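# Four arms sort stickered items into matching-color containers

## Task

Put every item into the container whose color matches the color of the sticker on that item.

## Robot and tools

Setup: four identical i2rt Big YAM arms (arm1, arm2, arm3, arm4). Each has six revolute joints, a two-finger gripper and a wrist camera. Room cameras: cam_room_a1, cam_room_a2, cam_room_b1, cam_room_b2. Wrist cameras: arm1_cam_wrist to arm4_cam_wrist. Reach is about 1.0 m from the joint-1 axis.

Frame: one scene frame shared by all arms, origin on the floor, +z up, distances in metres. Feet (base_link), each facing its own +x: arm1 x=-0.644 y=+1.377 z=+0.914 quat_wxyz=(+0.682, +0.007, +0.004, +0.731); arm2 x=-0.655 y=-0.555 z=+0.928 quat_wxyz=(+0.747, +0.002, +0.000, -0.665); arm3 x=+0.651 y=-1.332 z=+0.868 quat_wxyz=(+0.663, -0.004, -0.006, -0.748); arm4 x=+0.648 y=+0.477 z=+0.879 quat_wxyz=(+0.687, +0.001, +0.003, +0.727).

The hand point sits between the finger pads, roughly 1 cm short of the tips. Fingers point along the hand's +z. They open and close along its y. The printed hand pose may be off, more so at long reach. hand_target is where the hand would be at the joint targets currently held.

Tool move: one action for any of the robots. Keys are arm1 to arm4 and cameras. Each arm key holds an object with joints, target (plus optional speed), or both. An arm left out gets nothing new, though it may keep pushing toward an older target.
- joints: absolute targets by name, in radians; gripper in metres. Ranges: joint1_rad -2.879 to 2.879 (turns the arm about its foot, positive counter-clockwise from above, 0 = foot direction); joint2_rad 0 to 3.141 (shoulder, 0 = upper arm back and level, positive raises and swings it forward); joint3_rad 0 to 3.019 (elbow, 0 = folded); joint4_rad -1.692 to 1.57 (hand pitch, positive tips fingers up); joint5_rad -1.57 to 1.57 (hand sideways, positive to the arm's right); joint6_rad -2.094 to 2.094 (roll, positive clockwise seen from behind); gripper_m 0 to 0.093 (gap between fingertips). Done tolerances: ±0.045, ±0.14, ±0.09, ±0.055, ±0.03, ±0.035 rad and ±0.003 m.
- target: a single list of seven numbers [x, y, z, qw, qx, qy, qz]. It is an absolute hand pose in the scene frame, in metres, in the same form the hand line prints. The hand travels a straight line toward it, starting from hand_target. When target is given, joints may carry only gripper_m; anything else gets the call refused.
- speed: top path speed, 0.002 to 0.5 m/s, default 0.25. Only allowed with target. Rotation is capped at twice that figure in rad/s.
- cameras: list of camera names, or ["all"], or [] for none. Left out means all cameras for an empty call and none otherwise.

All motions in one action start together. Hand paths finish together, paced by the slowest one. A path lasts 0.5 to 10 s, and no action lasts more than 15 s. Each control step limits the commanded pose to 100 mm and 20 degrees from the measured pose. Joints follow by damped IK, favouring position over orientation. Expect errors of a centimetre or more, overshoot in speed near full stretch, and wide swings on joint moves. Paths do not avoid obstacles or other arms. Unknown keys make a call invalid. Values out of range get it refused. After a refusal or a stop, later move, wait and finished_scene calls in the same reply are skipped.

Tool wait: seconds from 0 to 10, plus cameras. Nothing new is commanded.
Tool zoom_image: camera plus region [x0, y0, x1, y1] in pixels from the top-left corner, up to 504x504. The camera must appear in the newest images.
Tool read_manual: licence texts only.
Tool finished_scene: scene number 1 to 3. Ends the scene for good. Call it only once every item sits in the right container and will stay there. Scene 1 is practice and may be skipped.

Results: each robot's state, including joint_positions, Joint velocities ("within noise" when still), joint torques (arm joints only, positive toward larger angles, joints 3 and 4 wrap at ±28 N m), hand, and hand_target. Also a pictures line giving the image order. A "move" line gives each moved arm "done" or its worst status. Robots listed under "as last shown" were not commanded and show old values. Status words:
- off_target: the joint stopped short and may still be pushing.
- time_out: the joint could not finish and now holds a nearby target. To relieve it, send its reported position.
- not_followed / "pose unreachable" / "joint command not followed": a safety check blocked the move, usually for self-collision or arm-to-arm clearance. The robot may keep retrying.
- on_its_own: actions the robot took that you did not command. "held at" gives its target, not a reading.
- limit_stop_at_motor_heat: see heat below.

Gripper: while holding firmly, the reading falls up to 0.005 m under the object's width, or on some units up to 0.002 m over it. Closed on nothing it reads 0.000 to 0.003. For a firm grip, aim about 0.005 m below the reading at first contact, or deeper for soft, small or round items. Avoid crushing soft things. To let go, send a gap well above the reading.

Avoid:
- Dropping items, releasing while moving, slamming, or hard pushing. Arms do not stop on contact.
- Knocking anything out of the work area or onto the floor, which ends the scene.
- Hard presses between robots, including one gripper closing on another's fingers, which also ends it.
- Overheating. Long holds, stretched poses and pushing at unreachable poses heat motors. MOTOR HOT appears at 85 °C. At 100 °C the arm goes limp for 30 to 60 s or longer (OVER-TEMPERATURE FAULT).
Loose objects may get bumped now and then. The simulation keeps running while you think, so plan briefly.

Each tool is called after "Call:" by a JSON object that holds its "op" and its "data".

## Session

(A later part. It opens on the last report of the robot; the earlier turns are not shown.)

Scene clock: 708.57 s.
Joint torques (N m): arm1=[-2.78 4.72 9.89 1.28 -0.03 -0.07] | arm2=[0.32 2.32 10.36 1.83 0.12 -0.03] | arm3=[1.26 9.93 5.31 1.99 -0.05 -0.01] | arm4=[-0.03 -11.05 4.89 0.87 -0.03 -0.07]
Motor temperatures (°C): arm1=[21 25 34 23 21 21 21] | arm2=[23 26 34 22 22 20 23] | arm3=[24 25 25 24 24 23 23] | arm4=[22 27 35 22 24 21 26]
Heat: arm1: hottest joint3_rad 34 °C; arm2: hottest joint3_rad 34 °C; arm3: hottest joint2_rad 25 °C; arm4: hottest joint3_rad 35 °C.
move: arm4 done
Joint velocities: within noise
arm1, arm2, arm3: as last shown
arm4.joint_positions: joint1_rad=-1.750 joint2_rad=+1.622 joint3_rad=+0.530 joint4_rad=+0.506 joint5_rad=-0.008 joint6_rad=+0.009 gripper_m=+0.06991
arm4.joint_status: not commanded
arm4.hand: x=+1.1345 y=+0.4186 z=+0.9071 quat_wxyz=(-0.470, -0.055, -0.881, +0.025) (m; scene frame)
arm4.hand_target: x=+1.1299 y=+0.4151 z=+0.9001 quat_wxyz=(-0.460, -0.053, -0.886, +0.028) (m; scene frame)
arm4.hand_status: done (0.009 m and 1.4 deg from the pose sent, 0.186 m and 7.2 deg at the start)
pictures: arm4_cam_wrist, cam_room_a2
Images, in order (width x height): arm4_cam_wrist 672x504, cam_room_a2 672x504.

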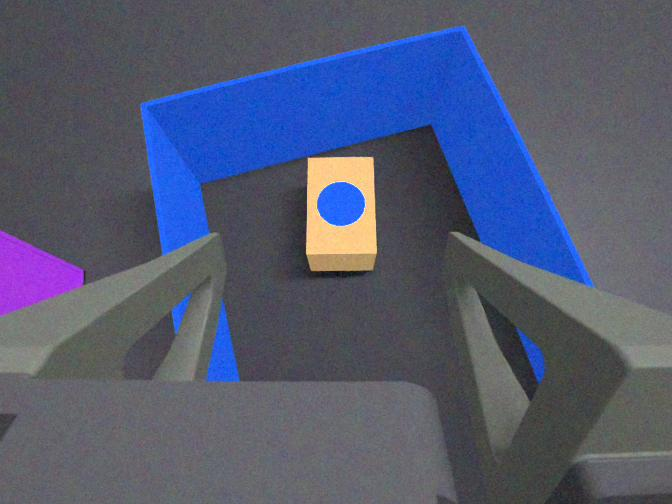

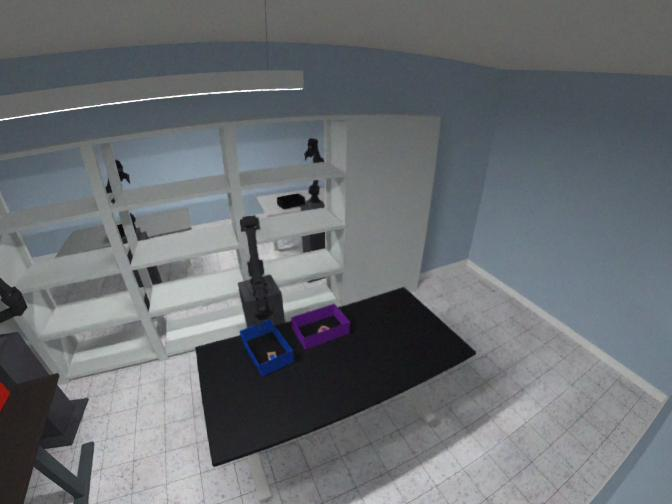

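Call:
{"op": "move", "data": {"arm4": {"joints": {"joint2_rad": 0.6, "joint3_rad": 1.4, "joint4_rad": -1.6, "joint5_rad": 0, "joint6_rad": 0}}, "arm3": {"joints": {"joint1_rad": 0.0, "joint2_rad": 0.6, "joint3_rad": 1.4, "joint4_rad": -1.6, "joint5_rad": 0, "joint6_rad": 0}}}}

Call:
{"op": "move", "data": {"arm1": {"joints": {"joint1_rad": -2.237}}, "arm2": {"joints": {"joint1_rad": 2.13}}, "arm3": {"joints": {"joint1_rad": -1.986}}, "arm4": {"joints": {"joint1_rad": 0.895}}}}

Call:
{"op": "move", "data": {"arm2": {"target": [-0.327, -0.2925, 1.12, 0.2442, -0.32, 0.9113, 0.0857]}, "arm3": {"target": [0.29, -1.118, 1.12, 0.0685, -0.9314, 0.2557, 0.2496]}, "arm4": {"target": [0.306, 0.721, 1.12, 0.0789, -0.9199, 0.2945, 0.2465]}}}

Call:
{"op": "move", "data": {"arm2": {"target": [0, -0.03, 1.09, 0.2442, -0.32, 0.9113, 0.0857]}, "arm3": {"target": [0, -0.945, 1.09, 0.0685, -0.9314, 0.2557, 0.2496]}, "arm4": {"target": [0, 0.94, 1.09, 0.0789, -0.9199, 0.2945, 0.2465]}}}

Call:
{"op": "wait", "data": {"seconds": 0.3, "cameras": ["all"]}}

Scene clock: 784.03 s.
Joint torques (N m): arm1=[-2.73 5.19 9.92 1.25 0.02 -0.06] | arm2=[0.38 2.14 10.32 1.8 0.12 -0.03] | arm3=[0.73 3.43 8.35 1.31 0.12 0.04] | arm4=[0.38 2.37 7.19 0.62 0.21 -0.03]
Motor temperatures (°C): arm1=[21 25 34 23 21 21 21] | arm2=[23 26 34 22 22 20 23] | arm3=[24 25 25 24 24 23 23] | arm4=[22 25 30 22 24 21 25]
Heat: arm1: hottest joint3_rad 34 °C; arm2: hottest joint3_rad 34 °C; arm3: hottest joint2_rad 25 °C; arm4: hottest joint3_rad 30 °C.
move: arm3 done; arm4 done
Joint velocities: within noise
arm1, arm2: as last shown
arm3.joint_positions: joint1_rad=+0.008 joint2_rad=+0.593 joint3_rad=+1.386 joint4_rad=-1.599 joint5_rad=-0.003 joint6_rad=-0.008 gripper_m=+0.09396
arm3.joint_status: all done
arm3.hand: x=+0.6298 y=-1.5075 z=+1.3634 quat_wxyz=(-0.254, -0.687, -0.619, +0.283) (m; scene frame)
arm3.hand_target: x=+0.6277 y=-1.5084 z=+1.3680 quat_wxyz=(-0.255, -0.692, -0.612, +0.285) (m; scene frame)
arm3.hand_status: not commanded
arm4.joint_positions: joint1_rad=-1.750 joint2_rad=+0.603 joint3_rad=+1.398 joint4_rad=-1.589 joint5_rad=-0.003 joint6_rad=+0.009 gripper_m=+0.06991
arm4.joint_status: all done
arm4.hand: x=+0.8370 y=+0.4562 z=+1.3772 quat_wxyz=(-0.377, -0.059, -0.924, +0.022) (m; scene frame)
arm4.hand_target: x=+0.8336 y=+0.4543 z=+1.3763 quat_wxyz=(-0.373, -0.060, -0.926, +0.026) (m; scene frame)
arm4.hand_status: not commanded
pictures: none

Scene clock: 786.27 s.
Joint torques (N m): arm1=[-2.14 4.6 9.78 1.21 0.01 -0.06] | arm2=[1.2 2.26 10.32 1.84 0.1 -0.03] | arm3=[0.56 2.9 8.5 1.25 0.02 0.01] | arm4=[1.49 2.14 7.06 0.72 0.1 -0.06]
Motor temperatures (°C): arm1=[21 25 34 23 21 21 21] | arm2=[23 26 34 22 22 20 23] | arm3=[24 25 25 24 24 23 23] | arm4=[22 25 30 22 24 21 25]
Heat: arm1: hottest joint3_rad 34 °C; arm2: hottest joint3_rad 34 °C; arm3: hottest joint2_rad 25 °C; arm4: hottest joint3_rad 30 °C.
move: arm1 done; arm2 done; arm3 done; arm4 done
Joint velocities: within noise
arm1.joint_positions: joint1_rad=-2.232 joint2_rad=+0.593 joint3_rad=+1.388 joint4_rad=-1.491 joint5_rad=-0.007 joint6_rad=-0.006 gripper_m=+0.07496
arm1.joint_status: all done
arm1.hand: x=-0.4679 y=+1.2638 z=+1.4244 quat_wxyz=(-0.398, -0.260, -0.871, +0.123) (m; scene frame)
arm1.hand_target: x=-0.4684 y=+1.2632 z=+1.4271 quat_wxyz=(-0.396, -0.259, -0.872, +0.124) (m; scene frame)
arm1.hand_status: not commanded
arm2.joint_positions: joint1_rad=+2.124 joint2_rad=+0.591 joint3_rad=+1.388 joint4_rad=-1.488 joint5_rad=+0.000 joint6_rad=+0.006 gripper_m=+0.07492
arm2.joint_status: all done
arm2.hand: x=-0.4976 y=-0.4319 z=+1.4433 quat_wxyz=(-0.403, +0.295, -0.855, -0.142) (m; scene frame)
arm2.hand_target: x=-0.4980 y=-0.4314 z=+1.4449 quat_wxyz=(-0.400, +0.301, -0.854, -0.139) (m; scene frame)
arm2.hand_status: not commanded
arm3.joint_positions: joint1_rad=-1.975 joint2_rad=+0.593 joint3_rad=+1.386 joint4_rad=-1.599 joint5_rad=+0.000 joint6_rad=-0.007 gripper_m=+0.09398
arm3.joint_status: all done
arm3.hand: x=+0.4915 y=-1.2323 z=+1.3595 quat_wxyz=(+0.092, -0.897, +0.240, +0.358) (m; scene frame)
arm3.hand_target: x=+0.4915 y=-1.2299 z=+1.3640 quat_wxyz=(+0.094, -0.894, +0.248, +0.360) (m; scene frame)
arm3.hand_status: not commanded
arm4.joint_positions: joint1_rad=+0.890 joint2_rad=+0.603 joint3_rad=+1.398 joint4_rad=-1.589 joint5_rad=+0.000 joint6_rad=+0.009 gripper_m=+0.06994
arm4.joint_status: all done
arm4.hand: x=+0.4978 y=+0.5895 z=+1.3783 quat_wxyz=(-0.113, +0.879, -0.289, -0.363) (m; scene frame)
arm4.hand_target: x=+0.4999 y=+0.5869 z=+1.3774 quat_wxyz=(-0.112, +0.882, -0.283, -0.359) (m; scene frame)
arm4.hand_status: not commanded
pictures: none

Scene clock: 788.53 s.
Joint torques (N m): arm1=[-2.26 4.6 9.81 1.31 0.03 -0.06] | arm2=[1.44 -9.29 10.73 2.45 0.09 0.02] | arm3=[1.85 -9.11 9.11 1.55 0.13 0.03] | arm4=[1.44 -9 9.03 1.39 0.21 0]
Motor temperatures (°C): arm1=[21 25 34 23 21 21 21] | arm2=[23 26 34 22 22 20 23] | arm3=[24 25 26 24 24 23 23] | arm4=[22 24 31 22 24 21 25]
Heat: arm1: hottest joint3_rad 34 °C; arm2: hottest joint3_rad 34 °C; arm3: hottest joint3_rad 26 °C; arm4: hottest joint3_rad 31 °C.
move: arm2 done; arm3 done; arm4 done
Joint velocities: within noise
arm1: as last shown
arm2.joint_positions: joint1_rad=+2.124 joint2_rad=+1.151 joint3_rad=+0.899 joint4_rad=-0.802 joint5_rad=+0.000 joint6_rad=+0.006 gripper_m=+0.07492
arm2.joint_status: not commanded
arm2.hand: x=-0.3254 y=-0.2948 z=+1.1245 quat_wxyz=(-0.243, +0.315, -0.914, -0.086) (m; scene frame)
arm2.hand_target: x=-0.3270 y=-0.2926 z=+1.1200 quat_wxyz=(-0.244, +0.320, -0.911, -0.086) (m; scene frame)
arm2.hand_status: done (0.005 m and 0.6 deg from the pose sent, 0.391 m and 20.6 deg at the start)
arm3.joint_positions: joint1_rad=-1.975 joint2_rad=+1.113 joint3_rad=+1.023 joint4_rad=-0.971 joint5_rad=+0.015 joint6_rad=+0.001 gripper_m=+0.09398
arm3.joint_status: not commanded
arm3.hand: x=+0.2926 y=-1.1170 z=+1.1156 quat_wxyz=(+0.066, -0.934, +0.255, +0.240) (m; scene frame)
arm3.hand_target: x=+0.2900 y=-1.1180 z=+1.1201 quat_wxyz=(+0.068, -0.931, +0.256, +0.250) (m; scene frame)
arm3.hand_status: done (0.005 m and 1.2 deg from the pose sent, 0.333 m and 13.4 deg at the start)
arm4.joint_positions: joint1_rad=+0.894 joint2_rad=+1.123 joint3_rad=+0.997 joint4_rad=-0.939 joint5_rad=+0.006 joint6_rad=+0.009 gripper_m=+0.06994
arm4.joint_status: not commanded
arm4.hand: x=+0.3105 y=+0.7218 z=+1.1181 quat_wxyz=(-0.076, +0.920, -0.301, -0.240) (m; scene frame)
arm4.hand_target: x=+0.3060 y=+0.7209 z=+1.1199 quat_wxyz=(-0.079, +0.920, -0.294, -0.246) (m; scene frame)
arm4.hand_status: done (0.005 m and 1.1 deg from the pose sent, 0.348 m and 14.7 deg at the start)
pictures: none

Scene clock: 791.23 s.
Joint torques (N m): arm1=[-2.26 4.78 9.83 1.31 0.04 -0.03] | arm2=[1.2 -24.76 17.11 1.2 0.07 0.02] | arm3=[1.2 -23.59 13.97 0.61 -0.05 -0.05] | arm4=[1.49 -23.71 13.09 0.39 0.11 -0.05]
Motor temperatures (°C): arm1=[21 25 34 23 21 21 21] | arm2=[23 26 35 22 22 20 23] | arm3=[24 25 26 24 24 23 23] | arm4=[22 25 31 22 24 21 25]
Heat: arm1: hottest joint3_rad 34 °C; arm2: hottest joint3_rad 35 °C; arm3: hottest joint3_rad 26 °C; arm4: hottest joint3_rad 31 °C.
move: arm2 off_target; arm3 off_target; arm4 off_target
Joint velocities: within noise
arm1: as last shown
arm2.joint_positions: joint1_rad=+2.124 joint2_rad=+2.305 joint3_rad=+2.330 joint4_rad=-1.082 joint5_rad=+0.000 joint6_rad=+0.006 gripper_m=+0.07492
arm2.joint_status: not commanded
arm2.hand: x=-0.0059 y=-0.0412 z=+1.0922 quat_wxyz=(-0.241, +0.315, -0.914, -0.085) (m; scene frame)
arm2.hand_target: x=-0.0007 y=-0.0306 z=+1.0900 quat_wxyz=(-0.245, +0.320, -0.911, -0.086) (m; scene frame)
arm2.hand_status: off_target (0.013 m and 0.7 deg from the pose sent, 0.421 m and 0.6 deg at the start)
arm3.joint_positions: joint1_rad=-1.975 joint2_rad=+2.015 joint3_rad=+1.957 joint4_rad=-1.027 joint5_rad=+0.015 joint6_rad=+0.001 gripper_m=+0.09398
arm3.joint_status: not commanded
arm3.hand: x=+0.0103 y=-0.9540 z=+1.0651 quat_wxyz=(+0.063, -0.937, +0.256, +0.228) (m; scene frame)
arm3.hand_target: x=+0.0012 y=-0.9458 z=+1.0901 quat_wxyz=(+0.069, -0.931, +0.256, +0.250) (m; scene frame)
arm3.hand_status: off_target (0.028 m and 2.6 deg from the pose sent, 0.340 m and 1.2 deg at the start)
arm4.joint_positions: joint1_rad=+0.894 joint2_rad=+2.141 joint3_rad=+2.159 joint4_rad=-1.081 joint5_rad=+0.006 joint6_rad=+0.009 gripper_m=+0.06994
arm4.joint_status: not commanded
arm4.hand: x=+0.0111 y=+0.9357 z=+1.0855 quat_wxyz=(-0.076, +0.920, -0.301, -0.241) (m; scene frame)
arm4.hand_target: x=+0.0006 y=+0.9395 z=+1.0899 quat_wxyz=(-0.079, +0.920, -0.294, -0.247) (m; scene frame)
arm4.hand_status: off_target (0.013 m and 1.0 deg from the pose sent, 0.381 m and 1.1 deg at the start)
pictures: none

Scene clock: 791.53 s.
Joint torques (N m): arm1=[-2.32 4.95 9.69 1.16 -0.04 -0.05] | arm2=[1.14 -24.59 17.14 1.2 0.07 0.03] | arm3=[1.26 -23.47 13.98 0.54 -0.05 -0.05] | arm4=[1.26 -23.53 13.07 0.35 0.1 -0.06]
Motor temperatures (°C): arm1=[21 25 34 23 21 21 21] | arm2=[23 26 35 22 22 20 23] | arm3=[24 25 26 24 24 23 23] | arm4=[22 25 31 22 24 21 25]
Heat: arm1: hottest joint3_rad 34 °C; arm2: hottest joint3_rad 35 °C; arm3: hottest joint3_rad 26 °C; arm4: hottest joint3_rad 31 °C.
Joint velocities: within noise
arm1.joint_positions: joint1_rad=-2.232 joint2_rad=+0.593 joint3_rad=+1.388 joint4_rad=-1.491 joint5_rad=-0.007 joint6_rad=-0.006 gripper_m=+0.07496
arm1.joint_status: not commanded
arm1.hand: x=-0.4679 y=+1.2638 z=+1.4244 quat_wxyz=(-0.398, -0.260, -0.871, +0.123) (m; scene frame)
arm1.hand_target: x=-0.4684 y=+1.2632 z=+1.4271 quat_wxyz=(-0.396, -0.259, -0.872, +0.124) (m; scene frame)
arm1.hand_status: not commanded
arm2.joint_positions: joint1_rad=+2.124 joint2_rad=+2.305 joint3_rad=+2.330 joint4_rad=-1.082 joint5_rad=+0.000 joint6_rad=+0.006 gripper_m=+0.07492
arm2.joint_status: not commanded
arm2.hand: x=-0.0059 y=-0.0412 z=+1.0922 quat_wxyz=(-0.241, +0.315, -0.914, -0.085) (m; scene frame)
arm2.hand_target: x=-0.0007 y=-0.0306 z=+1.0900 quat_wxyz=(-0.246, +0.320, -0.911, -0.086) (m; scene frame)
arm2.hand_status: off_target (0.013 m and 0.7 deg from the pose sent, 0.421 m and 0.6 deg at the start)
arm3.joint_positions: joint1_rad=-1.975 joint2_rad=+2.015 joint3_rad=+1.957 joint4_rad=-1.027 joint5_rad=+0.015 joint6_rad=+0.001 gripper_m=+0.09398
arm3.joint_status: not commanded
arm3.hand: x=+0.0103 y=-0.9540 z=+1.0651 quat_wxyz=(+0.063, -0.937, +0.256, +0.228) (m; scene frame)
arm3.hand_target: x=+0.0012 y=-0.9458 z=+1.0901 quat_wxyz=(+0.069, -0.931, +0.256, +0.250) (m; scene frame)
arm3.hand_status: off_target (0.028 m and 2.6 deg from the pose sent, 0.340 m and 1.2 deg at the start)
arm4.joint_positions: joint1_rad=+0.894 joint2_rad=+2.141 joint3_rad=+2.159 joint4_rad=-1.081 joint5_rad=+0.006 joint6_rad=+0.009 gripper_m=+0.06994
arm4.joint_status: not commanded
arm4.hand: x=+0.0111 y=+0.9357 z=+1.0855 quat_wxyz=(-0.076, +0.920, -0.301, -0.241) (m; scene frame)
arm4.hand_target: x=+0.0005 y=+0.9395 z=+1.0899 quat_wxyz=(-0.079, +0.920, -0.294, -0.247) (m; scene frame)
arm4.hand_status: off_target (0.013 m and 1.0 deg from the pose sent, 0.381 m and 1.1 deg at the start)
wait: 0.30 s; at rest by 0.27 s
pictures: arm1_cam_wrist, arm2_cam_wrist, arm3_cam_wrist, arm4_cam_wrist, cam_room_a1, cam_room_a2, cam_room_b1, cam_room_b2
Images, in order (width x height): arm1_cam_wrist 672x504, arm2_cam_wrist 672x504, arm3_cam_wrist 672x504, arm4_cam_wrist 672x504, cam_room_a1 672x504, cam_room_a2 672x504, cam_room_b1 672x504, cam_room_b2 672x504.

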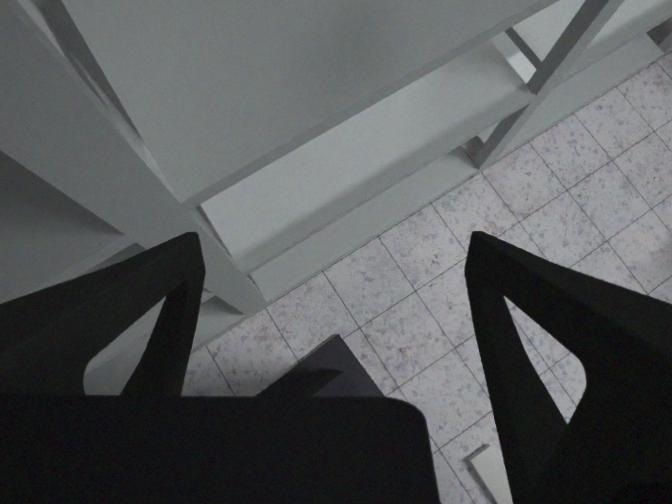

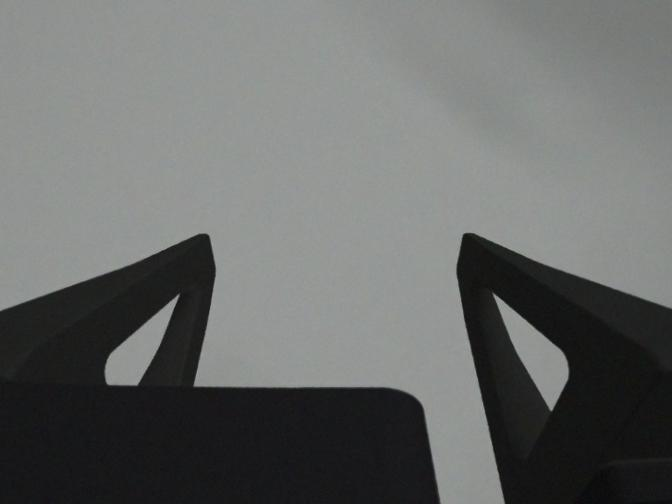

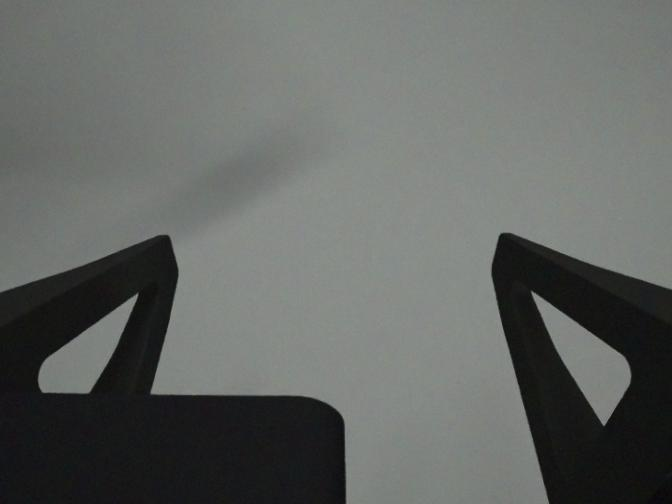

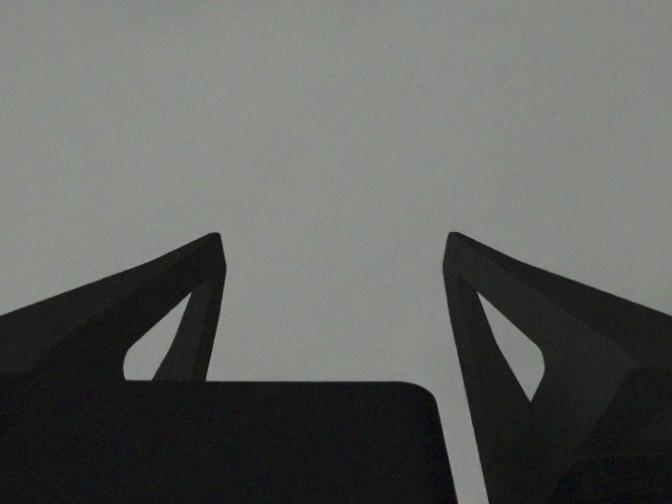

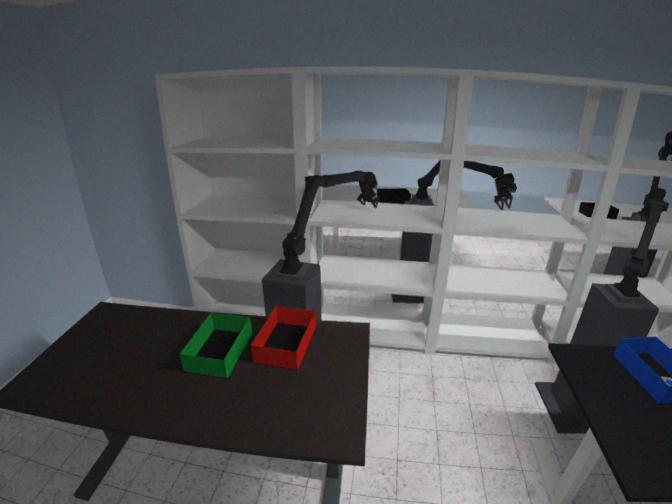

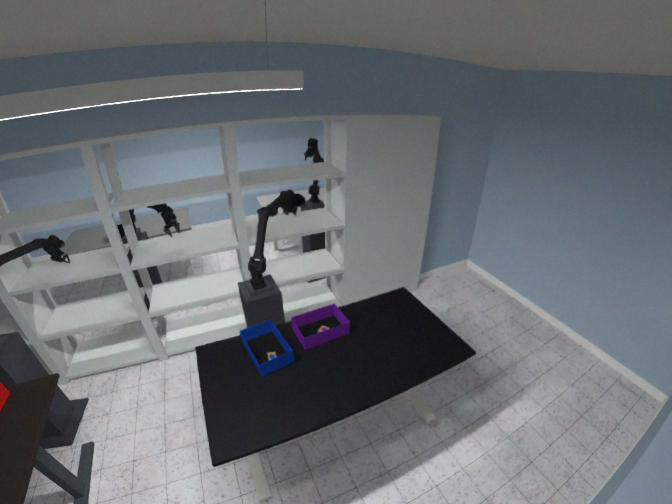

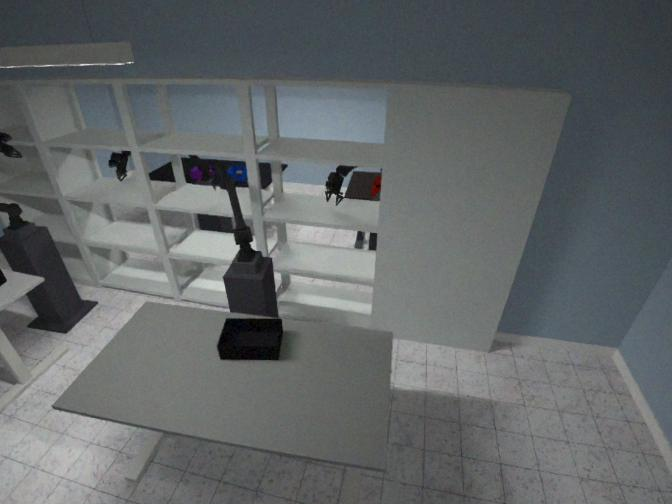

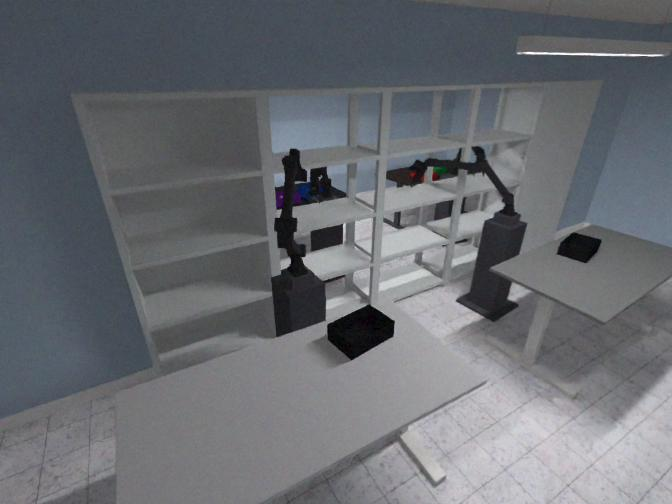

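Call:
{"op": "finished_scene", "data": {"scene": 1}}

The scene is finished: the task was done.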